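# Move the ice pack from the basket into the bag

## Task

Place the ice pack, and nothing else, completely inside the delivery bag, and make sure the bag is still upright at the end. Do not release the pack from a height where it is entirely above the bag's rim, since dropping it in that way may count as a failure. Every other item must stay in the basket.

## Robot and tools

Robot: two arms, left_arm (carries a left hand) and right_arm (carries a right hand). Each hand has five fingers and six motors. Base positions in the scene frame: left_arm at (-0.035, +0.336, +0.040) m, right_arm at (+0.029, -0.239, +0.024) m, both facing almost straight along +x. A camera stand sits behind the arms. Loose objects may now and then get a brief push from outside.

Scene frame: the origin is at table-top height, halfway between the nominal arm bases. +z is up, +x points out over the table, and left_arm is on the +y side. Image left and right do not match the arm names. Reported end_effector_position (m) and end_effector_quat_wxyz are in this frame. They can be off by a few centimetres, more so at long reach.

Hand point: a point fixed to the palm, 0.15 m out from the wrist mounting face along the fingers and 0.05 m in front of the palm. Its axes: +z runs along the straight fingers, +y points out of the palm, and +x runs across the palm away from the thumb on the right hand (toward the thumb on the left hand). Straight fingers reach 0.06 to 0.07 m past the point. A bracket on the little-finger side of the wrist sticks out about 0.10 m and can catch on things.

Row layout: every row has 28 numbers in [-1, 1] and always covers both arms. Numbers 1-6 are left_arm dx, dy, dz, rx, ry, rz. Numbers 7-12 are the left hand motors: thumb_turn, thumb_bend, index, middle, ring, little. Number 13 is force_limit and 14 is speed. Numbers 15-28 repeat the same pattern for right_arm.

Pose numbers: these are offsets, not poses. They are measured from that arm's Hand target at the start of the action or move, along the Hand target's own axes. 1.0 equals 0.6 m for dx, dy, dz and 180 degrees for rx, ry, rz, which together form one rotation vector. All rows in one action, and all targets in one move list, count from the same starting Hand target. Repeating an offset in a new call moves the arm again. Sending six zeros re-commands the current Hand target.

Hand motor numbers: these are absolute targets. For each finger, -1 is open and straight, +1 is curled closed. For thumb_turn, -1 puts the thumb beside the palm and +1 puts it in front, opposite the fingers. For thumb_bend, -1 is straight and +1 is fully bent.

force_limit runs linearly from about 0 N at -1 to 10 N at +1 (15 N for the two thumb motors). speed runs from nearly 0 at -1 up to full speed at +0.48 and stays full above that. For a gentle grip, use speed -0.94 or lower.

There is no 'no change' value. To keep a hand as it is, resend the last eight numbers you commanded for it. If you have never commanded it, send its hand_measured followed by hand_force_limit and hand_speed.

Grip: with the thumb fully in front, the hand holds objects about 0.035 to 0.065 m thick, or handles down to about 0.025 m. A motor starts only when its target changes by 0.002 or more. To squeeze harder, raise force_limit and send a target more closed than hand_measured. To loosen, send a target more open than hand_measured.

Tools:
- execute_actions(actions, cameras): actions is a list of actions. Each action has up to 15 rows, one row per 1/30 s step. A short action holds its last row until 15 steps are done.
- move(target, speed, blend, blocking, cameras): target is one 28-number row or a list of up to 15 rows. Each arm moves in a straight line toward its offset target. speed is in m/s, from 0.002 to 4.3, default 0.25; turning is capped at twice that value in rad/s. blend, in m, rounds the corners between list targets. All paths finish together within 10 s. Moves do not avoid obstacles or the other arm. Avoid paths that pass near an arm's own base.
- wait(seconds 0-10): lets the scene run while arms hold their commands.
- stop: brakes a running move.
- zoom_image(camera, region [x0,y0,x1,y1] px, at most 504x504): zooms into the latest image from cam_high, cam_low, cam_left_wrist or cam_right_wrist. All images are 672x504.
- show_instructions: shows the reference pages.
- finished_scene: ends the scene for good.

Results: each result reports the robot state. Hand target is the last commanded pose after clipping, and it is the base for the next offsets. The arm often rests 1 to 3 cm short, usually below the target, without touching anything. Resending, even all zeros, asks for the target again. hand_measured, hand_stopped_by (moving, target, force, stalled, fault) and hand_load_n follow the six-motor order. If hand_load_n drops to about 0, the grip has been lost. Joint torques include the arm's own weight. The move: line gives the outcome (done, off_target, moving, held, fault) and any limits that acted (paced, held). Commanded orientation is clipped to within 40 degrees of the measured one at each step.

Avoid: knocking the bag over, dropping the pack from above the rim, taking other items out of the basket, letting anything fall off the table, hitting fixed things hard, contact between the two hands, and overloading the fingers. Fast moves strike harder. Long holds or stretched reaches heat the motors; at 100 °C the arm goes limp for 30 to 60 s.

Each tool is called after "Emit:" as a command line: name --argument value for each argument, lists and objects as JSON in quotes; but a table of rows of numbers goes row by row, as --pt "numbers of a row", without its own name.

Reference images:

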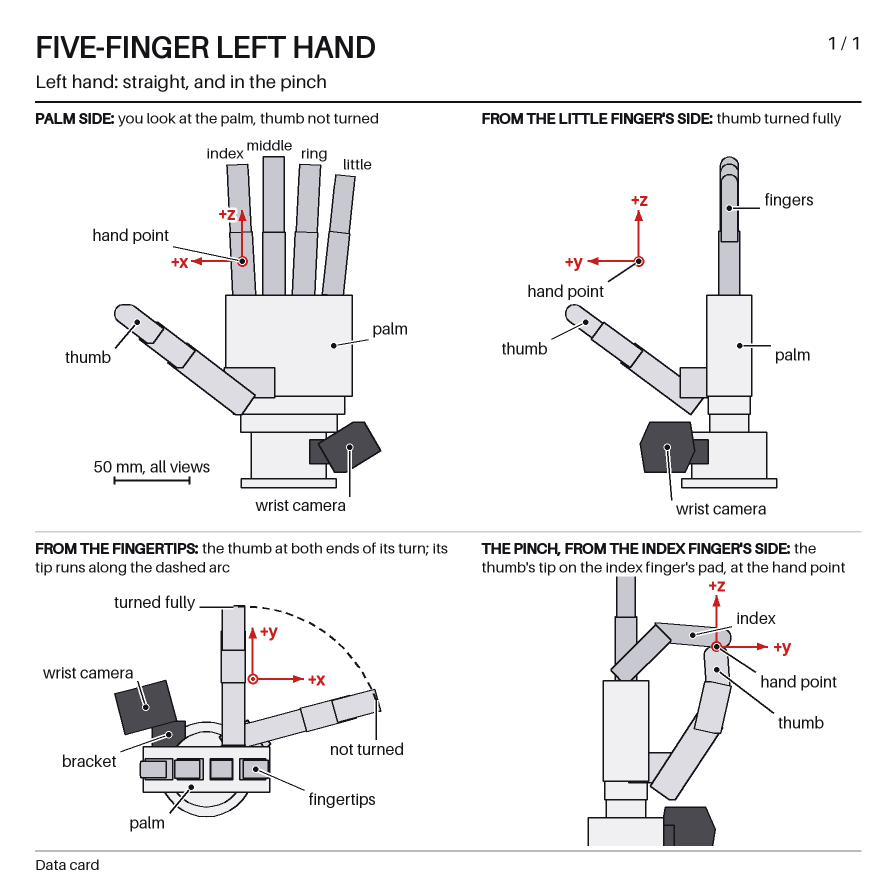

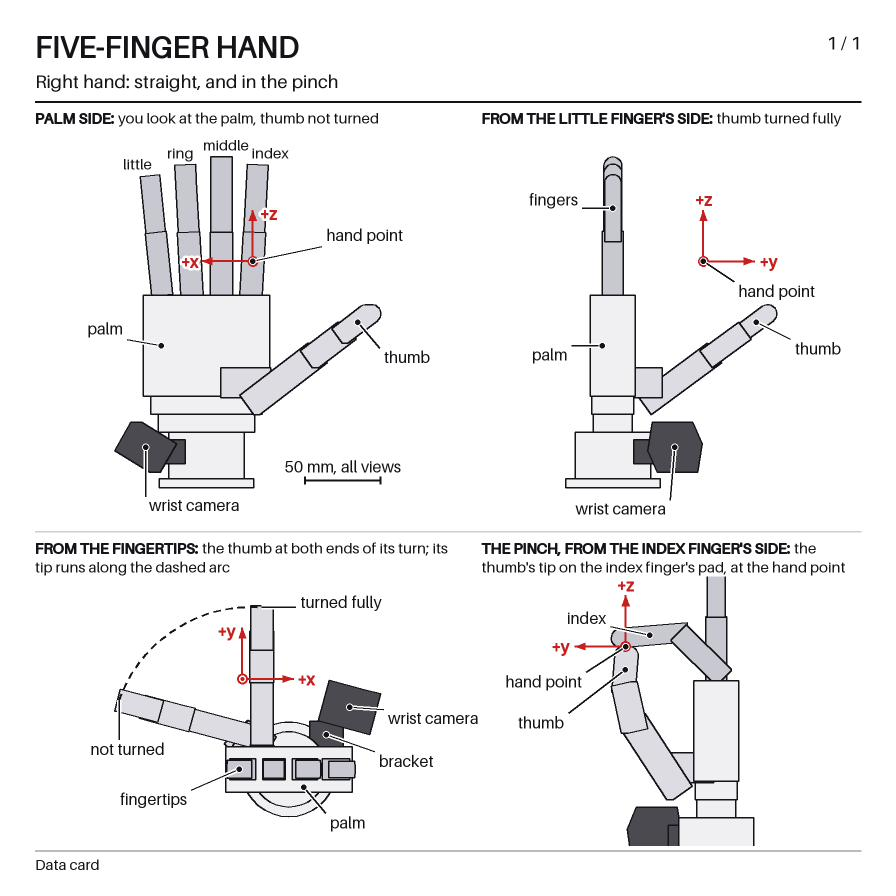

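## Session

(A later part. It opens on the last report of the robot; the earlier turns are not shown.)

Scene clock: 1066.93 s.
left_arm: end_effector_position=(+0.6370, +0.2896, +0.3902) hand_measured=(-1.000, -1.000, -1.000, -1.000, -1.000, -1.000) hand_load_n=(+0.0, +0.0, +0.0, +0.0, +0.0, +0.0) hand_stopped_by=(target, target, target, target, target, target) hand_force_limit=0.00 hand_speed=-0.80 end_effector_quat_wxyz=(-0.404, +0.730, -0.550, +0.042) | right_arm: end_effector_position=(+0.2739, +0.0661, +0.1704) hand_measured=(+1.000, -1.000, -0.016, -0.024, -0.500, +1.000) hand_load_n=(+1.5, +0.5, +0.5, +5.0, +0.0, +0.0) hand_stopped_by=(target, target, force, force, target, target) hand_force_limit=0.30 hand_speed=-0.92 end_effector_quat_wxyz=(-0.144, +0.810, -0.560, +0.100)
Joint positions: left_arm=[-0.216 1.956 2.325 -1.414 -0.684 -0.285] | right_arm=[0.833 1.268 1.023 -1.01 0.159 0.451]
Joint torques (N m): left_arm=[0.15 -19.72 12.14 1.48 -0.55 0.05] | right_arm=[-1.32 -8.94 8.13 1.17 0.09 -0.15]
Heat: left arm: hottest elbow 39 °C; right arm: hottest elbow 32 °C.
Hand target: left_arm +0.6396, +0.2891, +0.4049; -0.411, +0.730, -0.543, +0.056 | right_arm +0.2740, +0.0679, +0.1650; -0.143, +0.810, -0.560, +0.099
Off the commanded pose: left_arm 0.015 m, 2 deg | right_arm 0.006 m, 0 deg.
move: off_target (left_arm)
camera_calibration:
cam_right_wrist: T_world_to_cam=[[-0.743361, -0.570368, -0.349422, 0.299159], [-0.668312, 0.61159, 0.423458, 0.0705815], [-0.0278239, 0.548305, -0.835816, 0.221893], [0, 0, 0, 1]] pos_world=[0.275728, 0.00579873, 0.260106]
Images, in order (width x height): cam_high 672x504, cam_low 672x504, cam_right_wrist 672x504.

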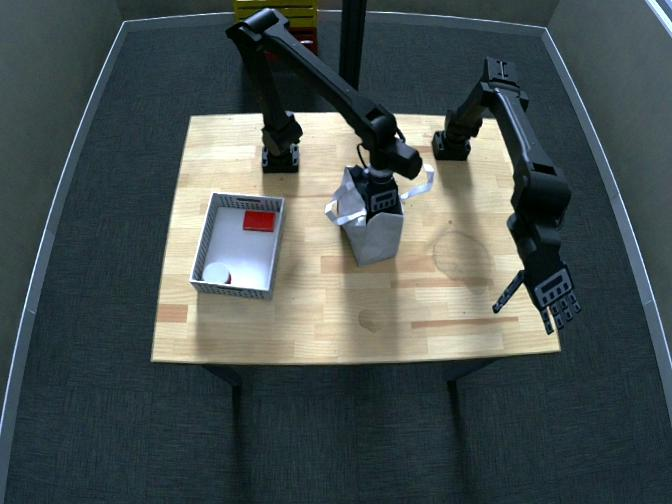

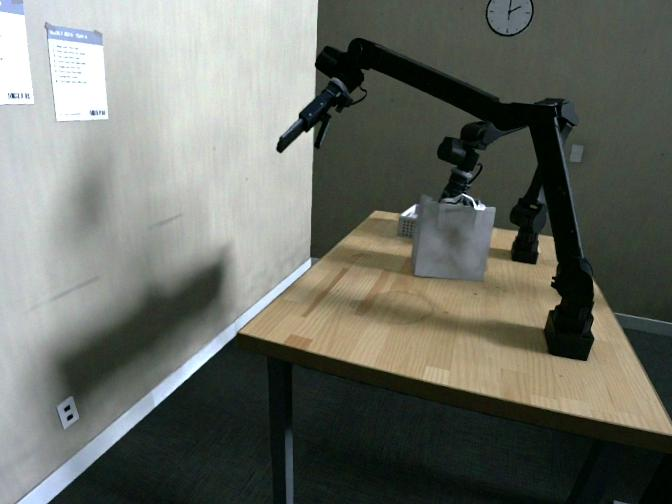

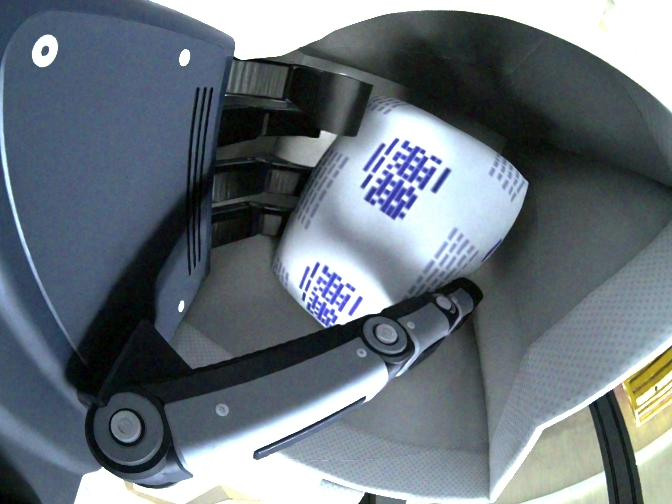

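Emit:
move --target '[0,0,0,0,0,0,-1,-1,-1,-1,-1,-1,0,-0.8,0,0.0182,0.05,0,0,0,1,-1,0.3,0.3,-0.5,1,0.3,-0.92]' --speed 0.03 --cameras '["cam_high","cam_low","cam_right_wrist"]'

Emit:
zoom_image --camera "cam_high" --region '[310, 120, 440, 270]'

Emit:
zoom_image --camera "cam_low" --region '[390, 140, 530, 300]'

Scene clock: 1077.93 s.
left_arm: end_effector_position=(+0.6370, +0.2896, +0.3902) hand_measured=(-1.000, -1.000, -1.000, -1.000, -1.000, -1.000) hand_load_n=(-0.5, +0.0, +0.0, +0.0, +0.0, +0.0) hand_stopped_by=(target, target, target, target, target, target) hand_force_limit=0.00 hand_speed=-0.80 end_effector_quat_wxyz=(-0.404, +0.730, -0.550, +0.042) | right_arm: end_effector_position=(+0.2756, +0.0680, +0.1412) hand_measured=(+1.000, -1.000, -0.016, -0.024, -0.500, +1.000) hand_load_n=(+1.5, +1.0, +1.0, +4.5, +0.0, +0.0) hand_stopped_by=(target, target, force, force, target, target) hand_force_limit=0.30 hand_speed=-0.92 end_effector_quat_wxyz=(-0.149, +0.809, -0.559, +0.100)
Joint positions: left_arm=[-0.216 1.956 2.325 -1.414 -0.684 -0.285] | right_arm=[0.833 1.292 0.963 -0.917 0.159 0.451]
Joint torques (N m): left_arm=[0.09 -19.72 12.15 1.5 -0.55 0.05] | right_arm=[-1.08 -8.59 7.28 0.92 0.09 -0.08]
Heat: left arm: hottest elbow 39 °C; right arm: hottest elbow 32 °C.
Hand target: left_arm +0.6396, +0.2891, +0.4049; -0.411, +0.730, -0.543, +0.056 | right_arm +0.2739, +0.0678, +0.1331; -0.143, +0.810, -0.560, +0.099
Off the commanded pose: left_arm 0.015 m, 2 deg | right_arm 0.008 m, 1 deg.
move: off_target (left_arm)
camera_calibration:
cam_right_wrist: T_world_to_cam=[[-0.741333, -0.568014, -0.357471, 0.291736], [-0.670746, 0.608875, 0.423522, 0.0836877], [-0.0229109, 0.553743, -0.832372, 0.194352], [0, 0, 0, 1]] pos_world=[0.276859, 0.00713387, 0.230617]
Images, in order (width x height): cam_high 672x504, cam_low 672x504, cam_right_wrist 672x504.

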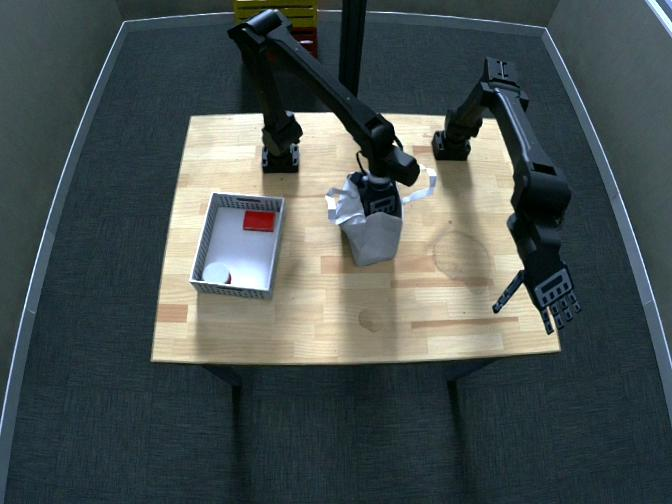

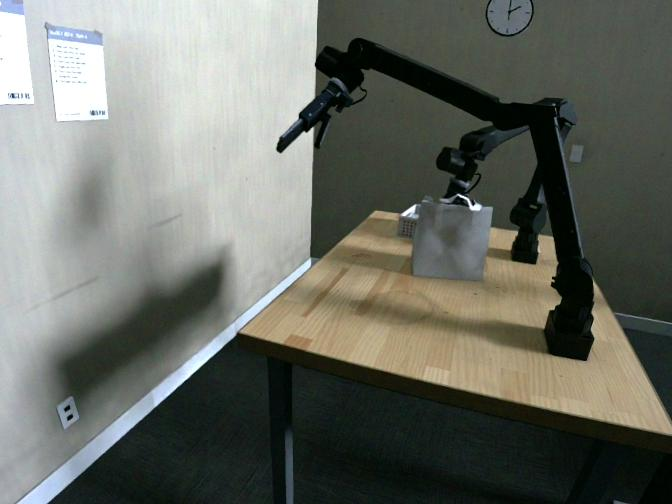

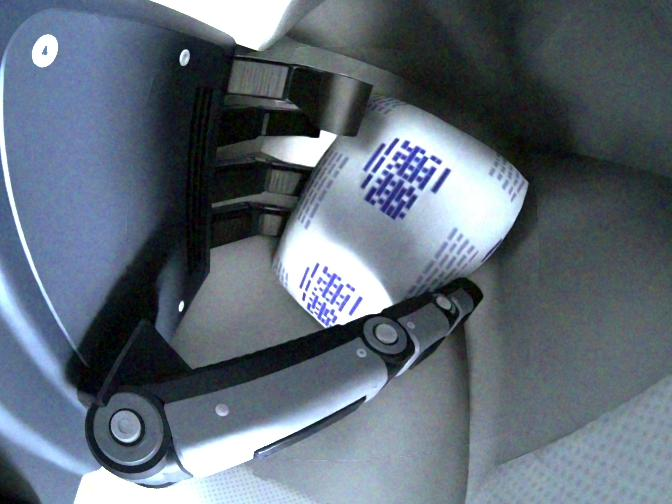

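Scaled by 3.360 from the camera's 672x504 image, which has a finer 960x720 frame.

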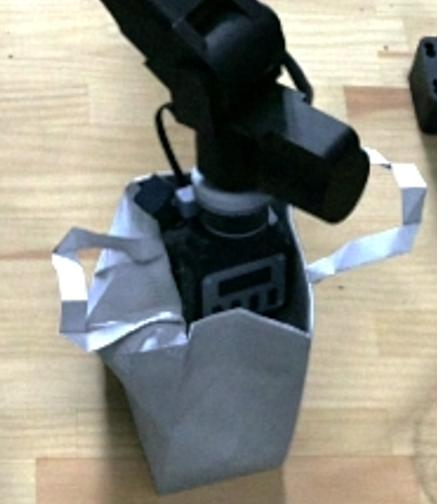

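Scaled by 3.150 from the camera's 672x504 image, which has a finer 960x720 frame.

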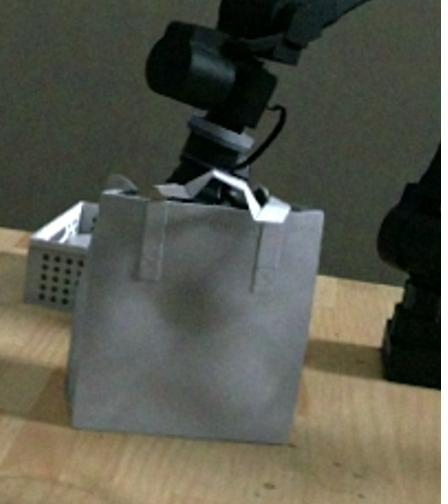

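Emit:
move --target '[0,0,0,0,0,0,-1,-1,-1,-1,-1,-1,0,-0.8,0,0.0125,0.0345,0,0,0,1,-1,0.3,0.3,-0.5,1,0.3,-0.92]' --speed 0.03 --cameras '["cam_high","cam_low","cam_right_wrist"]'

Emit:
zoom_image --camera "cam_high" --region '[310, 120, 440, 270]'

Emit:
zoom_image --camera "cam_low" --region '[390, 140, 530, 300]'

Scene clock: 1085.70 s.
left_arm: end_effector_position=(+0.6370, +0.2896, +0.3902) hand_measured=(-1.000, -1.000, -1.000, -1.000, -1.000, -1.000) hand_load_n=(+0.0, -0.5, +0.0, +0.0, +0.0, +0.0) hand_stopped_by=(target, target, target, target, target, target) hand_force_limit=0.00 hand_speed=-0.80 end_effector_quat_wxyz=(-0.404, +0.730, -0.550, +0.042) | right_arm: end_effector_position=(+0.2738, +0.0658, +0.1160) hand_measured=(+1.000, -1.000, -0.016, -0.024, -0.500, +1.000) hand_load_n=(+0.0, +0.0, +0.0, +0.0, +0.0, +0.0) hand_stopped_by=(target, target, force, force, target, target) hand_force_limit=0.30 hand_speed=-0.92 end_effector_quat_wxyz=(-0.143, +0.810, -0.560, +0.100)
Joint positions: left_arm=[-0.216 1.956 2.325 -1.414 -0.684 -0.285] | right_arm=[0.833 1.318 0.918 -0.857 0.16 0.452]
Joint torques (N m): left_arm=[0.09 -19.72 12.15 1.48 -0.55 0.05] | right_arm=[-1.85 -8.59 7.73 1.35 0.02 -0.12]
Heat: left arm: hottest elbow 39 °C; right arm: hottest elbow 32 °C.
Hand target: left_arm +0.6396, +0.2891, +0.4049; -0.411, +0.730, -0.543, +0.056 | right_arm +0.2740, +0.0679, +0.1111; -0.143, +0.810, -0.560, +0.099
Off the commanded pose: left_arm 0.015 m, 2 deg | right_arm 0.005 m, 0 deg.
move: off_target (left_arm)
camera_calibration:
cam_right_wrist: T_world_to_cam=[[-0.744254, -0.570809, -0.346791, 0.28001], [-0.667279, 0.613142, 0.422843, 0.0934193], [-0.0287304, 0.546108, -0.837222, 0.177013], [0, 0, 0, 1]] pos_world=[0.275821, 0.00588456, 0.205802]
Images, in order (width x height): cam_high 672x504, cam_low 672x504, cam_right_wrist 672x504.

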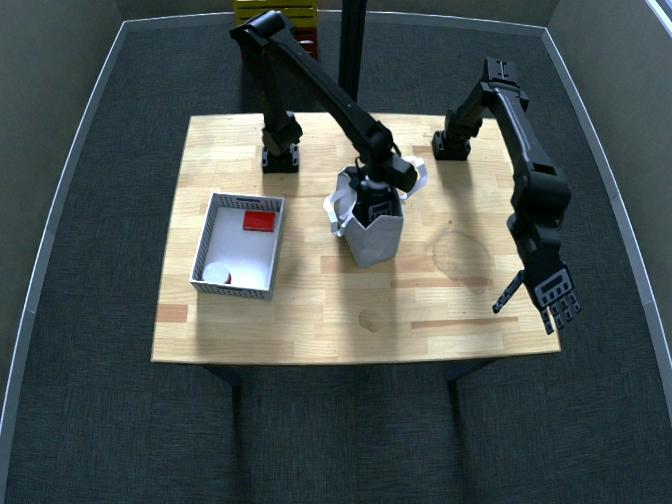

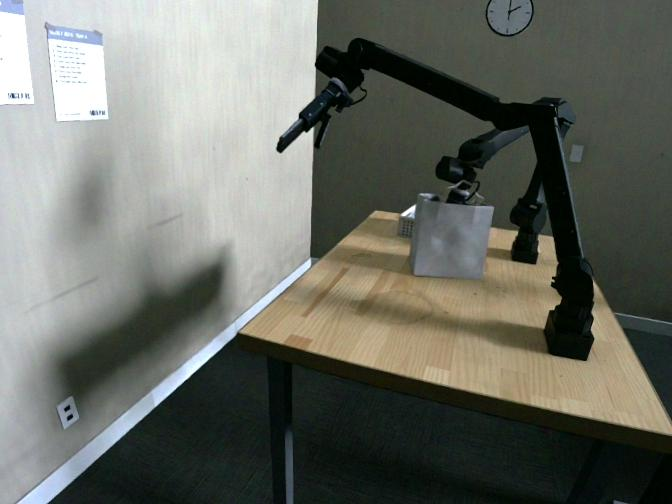

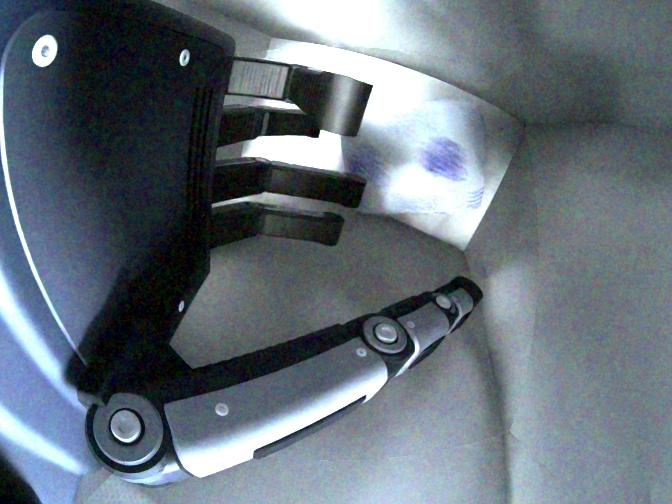

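Scaled by 3.360 from the camera's 672x504 image, which has a finer 960x720 frame.

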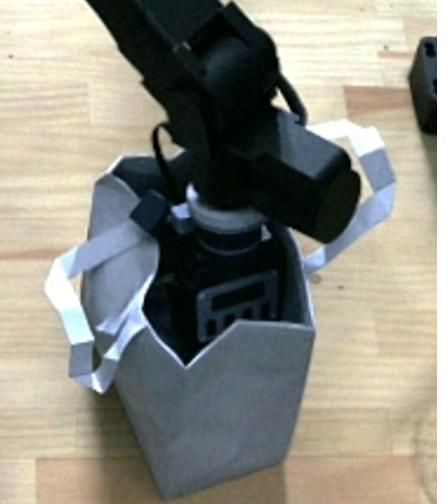

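Scaled by 3.150 from the camera's 672x504 image, which has a finer 960x720 frame.

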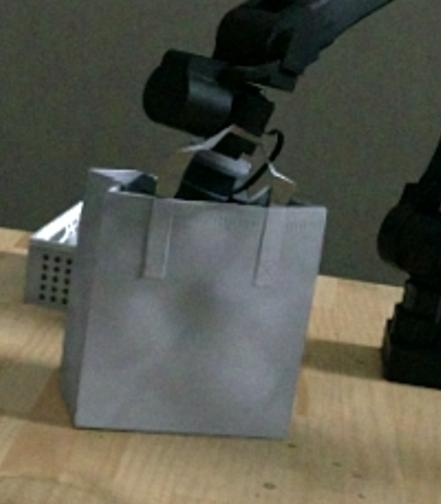

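Emit:
zoom_image --camera "cam_low" --region '[420, 160, 500, 220]'

Emit:
zoom_image --camera "cam_high" --region '[320, 150, 430, 240]'

Emit:
zoom_image --camera "cam_right_wrist" --region '[180, 20, 560, 300]'

Scaled by 6.300 from the camera's 672x504 image, which has a finer 960x720 frame.

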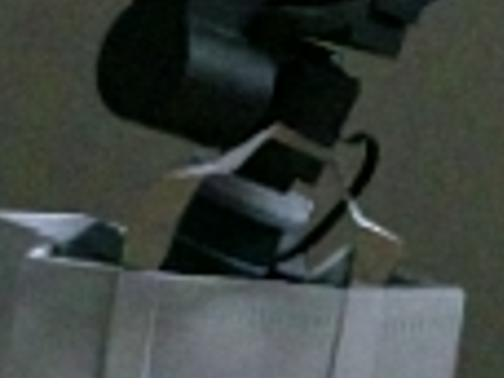

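Scaled by 4.582 from the camera's 672x504 image, which has a finer 960x720 frame.

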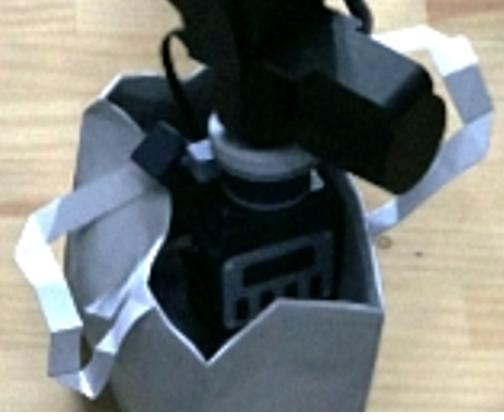

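Scaled by 1.326 from the camera's 672x504 image, which has a finer 960x720 frame.

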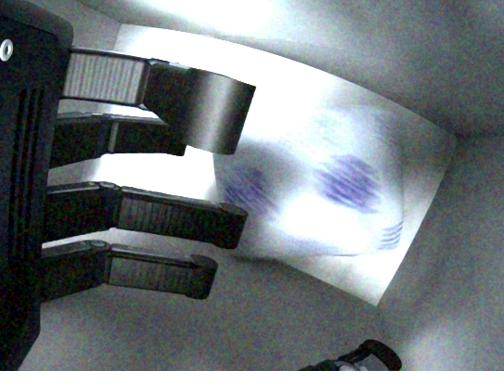

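Emit:
move --pt "0 0 0 0 0 0 -1 -1 -1 -1 -1 -1 0 -0.8 0 0 0 0 0 0 1 -1 -1 -1 -1 -1 0 -0.5" --pt "0 0 0 0 0 0 -1 -1 -1 -1 -1 -1 0 -0.8 0 -0.0313 -0.0862 0 0 0 1 -1 -1 -1 -1 -1 0 -0.5" --speed 0.03 --cameras '["cam_high","cam_low","cam_right_wrist"]'

Emit:
zoom_image --camera "cam_high" --region '[310, 120, 440, 270]'

Emit:
zoom_image --camera "cam_low" --region '[390, 140, 530, 300]'

Scene clock: 1113.40 s.
left_arm: end_effector_position=(+0.6370, +0.2896, +0.3902) hand_measured=(-1.000, -1.000, -1.000, -1.000, -1.000, -1.000) hand_load_n=(+0.0, +0.0, +0.0, +0.0, +0.0, +0.0) hand_stopped_by=(target, target, target, target, target, target) hand_force_limit=0.00 hand_speed=-0.80 end_effector_quat_wxyz=(-0.404, +0.730, -0.550, +0.042) | right_arm: end_effector_position=(+0.2625, +0.0532, +0.1414) hand_measured=(+1.000, -1.000, -1.000, -1.000, -1.000, -1.000) hand_load_n=(+0.0, +0.0, +0.0, +0.0, +0.0, +0.0) hand_stopped_by=(target, target, target, target, target, target) hand_force_limit=0.00 hand_speed=-0.50 end_effector_quat_wxyz=(-0.117, +0.814, -0.560, +0.097)
Joint positions: left_arm=[-0.216 1.956 2.325 -1.414 -0.684 -0.285] | right_arm=[0.833 1.284 0.964 -0.991 0.16 0.452]
Joint torques (N m): left_arm=[0.15 -19.72 12.16 1.48 -0.55 0.04] | right_arm=[-1.61 -11.16 12.33 0.16 0.05 -0.12]
Motor temperatures (°C): left_arm=[26 38 39 26 29 25] | right_arm=[24 27 31 24 23 23]
Heat: left arm: hottest elbow 39 °C; right arm: hottest elbow 31 °C.
Hand target: left_arm +0.6396, +0.2891, +0.4049; -0.411, +0.730, -0.543, +0.056 | right_arm +0.2739, +0.0678, +0.1659; -0.142, +0.810, -0.560, +0.099
Off the commanded pose: left_arm 0.015 m, 2 deg | right_arm 0.031 m, 3 deg.
move: off_target (left_arm, right_arm)
camera_calibration:
cam_right_wrist: T_world_to_cam=[[-0.755666, -0.583528, -0.297428, 0.269922], [-0.65231, 0.629753, 0.421784, 0.078147], [-0.0588169, 0.512743, -0.856525, 0.217307], [0, 0, 0, 1]] pos_world=[0.267728, -0.00312913, 0.23345]
Images, in order (width x height): cam_high 672x504, cam_low 672x504, cam_right_wrist 672x504.

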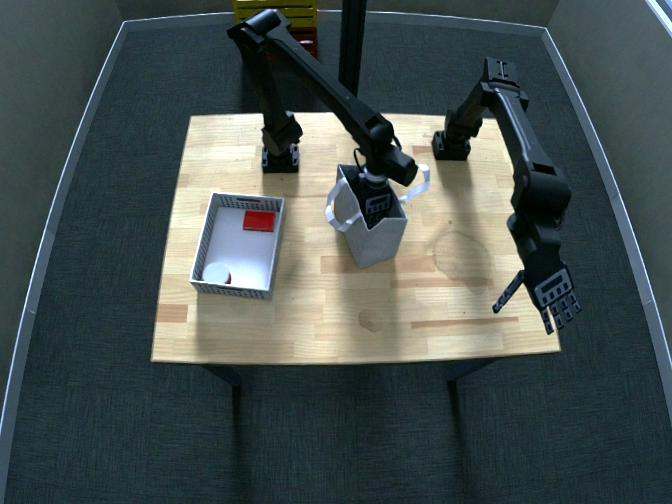

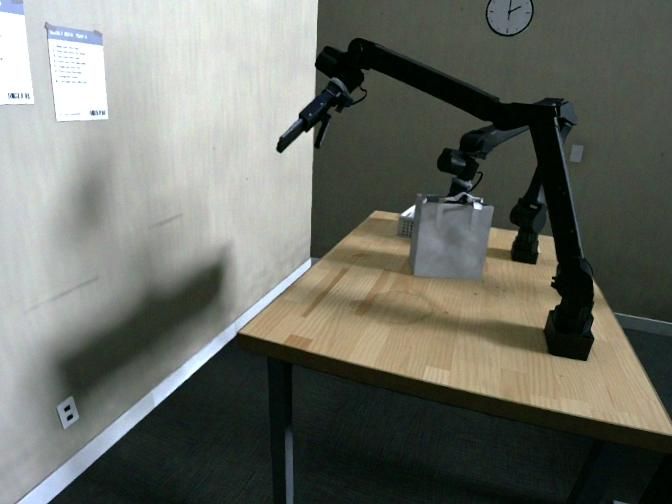

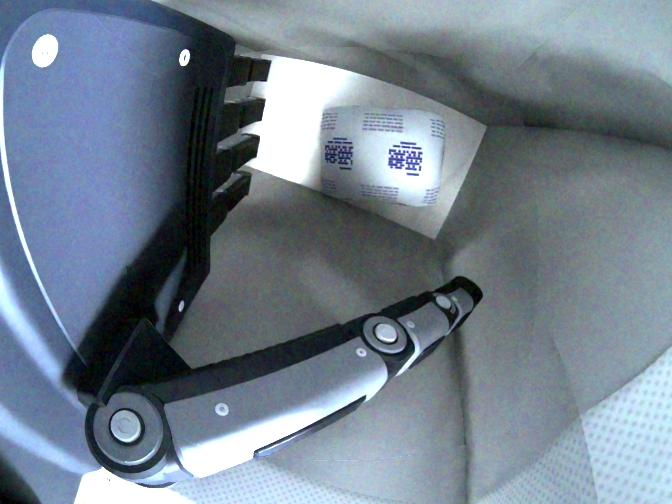

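Scaled by 3.360 from the camera's 672x504 image, which has a finer 960x720 frame.

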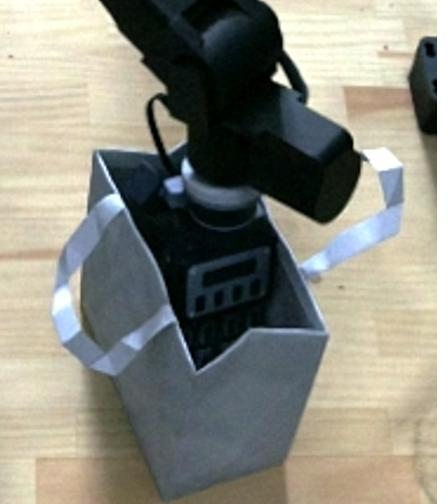

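Scaled by 3.150 from the camera's 672x504 image, which has a finer 960x720 frame.

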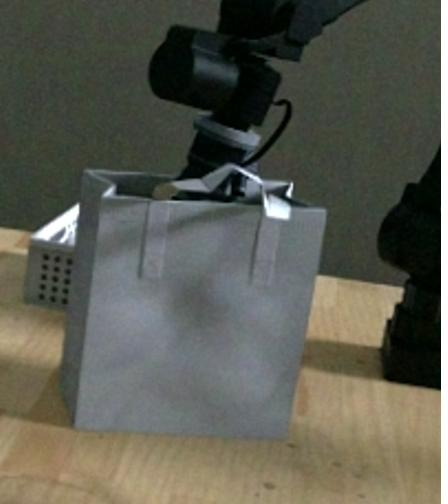

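Emit:
move --pt "0 0 0 0 0 0 -1 -1 -1 -1 -1 -1 0 -0.8 -0.009 -0.0555 -0.1112 0 0 0 1 -1 -1 -1 -1 -1 0 -0.5" --pt "0 0 0 0 0 0 -1 -1 -1 -1 -1 -1 0 -0.8 -0.009 -0.1467 -0.3618 0 0 0 1 -1 -1 -1 -1 -1 0 -0.5" --speed '[0.04,0.08]' --blend '[0.02,0]' --cameras '["cam_high","cam_low","cam_right_wrist"]'

Emit:
zoom_image --camera "cam_high" --region '[310, 120, 440, 270]'

Emit:
zoom_image --camera "cam_low" --region '[390, 100, 530, 300]'

Scene clock: 1125.57 s.
left_arm: end_effector_position=(+0.6370, +0.2896, +0.3902) hand_measured=(-1.000, -1.000, -1.000, -1.000, -1.000, -1.000) hand_load_n=(+0.0, +0.0, +0.0, +0.0, +0.0, +0.0) hand_stopped_by=(target, target, target, target, target, target) hand_force_limit=0.00 hand_speed=-0.80 end_effector_quat_wxyz=(-0.404, +0.730, -0.550, +0.042) | right_arm: end_effector_position=(+0.2767, +0.0690, +0.3827) hand_measured=(+1.000, -1.000, -1.000, -1.000, -1.000, -1.000) hand_load_n=(+0.0, +0.0, +0.0, +0.0, +0.0, +0.0) hand_stopped_by=(target, target, target, target, target, target) hand_force_limit=0.00 hand_speed=-0.50 end_effector_quat_wxyz=(-0.126, +0.813, -0.560, +0.098)
Joint positions: left_arm=[-0.216 1.956 2.325 -1.414 -0.684 -0.285] | right_arm=[0.833 1.324 1.641 -1.608 0.16 0.452]
Joint torques (N m): left_arm=[0.09 -19.72 12.16 1.51 -0.55 0.04] | right_arm=[-1.67 -9.99 11.99 0.24 0.03 -0.08]
Heat: left arm: hottest elbow 39 °C; right arm: hottest elbow 33 °C.
Hand target: left_arm +0.6396, +0.2891, +0.4049; -0.411, +0.730, -0.543, +0.056 | right_arm +0.2800, +0.0760, +0.4000; -0.142, +0.810, -0.560, +0.099
Off the commanded pose: left_arm 0.015 m, 2 deg | right_arm 0.019 m, 2 deg.
move: off_target (left_arm, right_arm)
camera_calibration:
cam_right_wrist: T_world_to_cam=[[-0.751688, -0.579085, -0.315635, 0.367171], [-0.657793, 0.623685, 0.422287, -0.0225869], [-0.0476839, 0.52505, -0.849734, 0.410172], [0, 0, 0, 1]] pos_world=[0.280699, 0.0113494, 0.473967]
Images, in order (width x height): cam_high 672x504, cam_low 672x504, cam_right_wrist 672x504.

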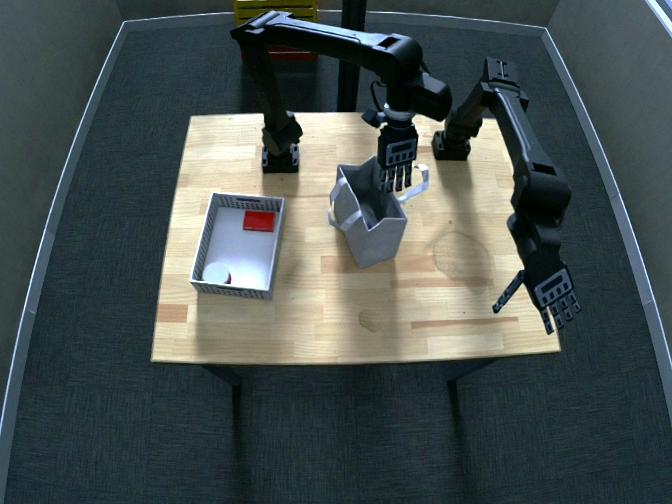

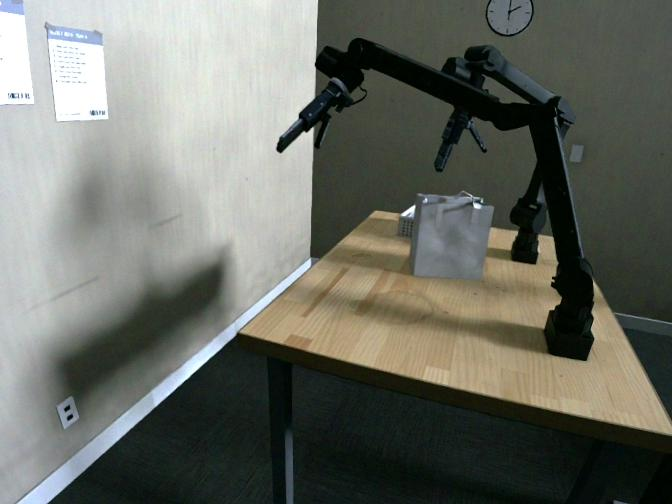

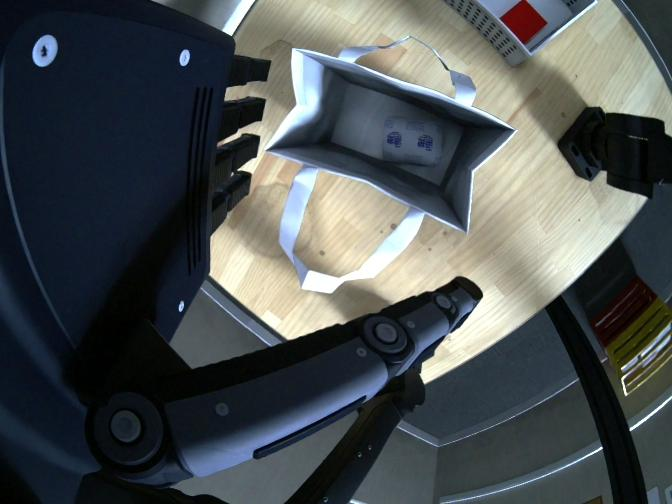

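Scaled by 3.360 from the camera's 672x504 image, which has a finer 960x720 frame.

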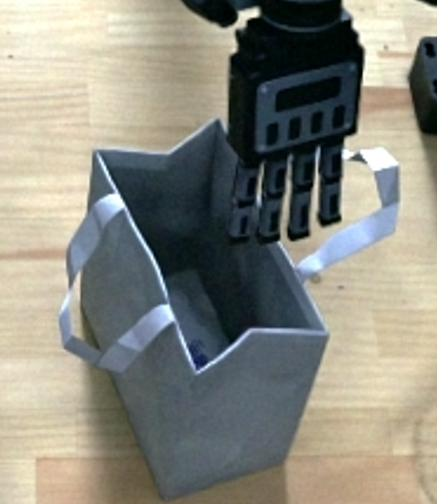

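Scaled by 2.520 from the camera's 672x504 image, which has a finer 960x720 frame.

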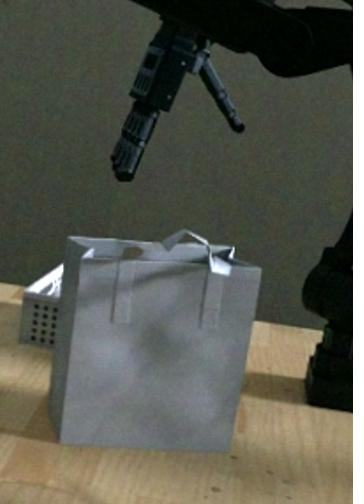

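Emit:
finished_scene

The scene is finished: the task was done.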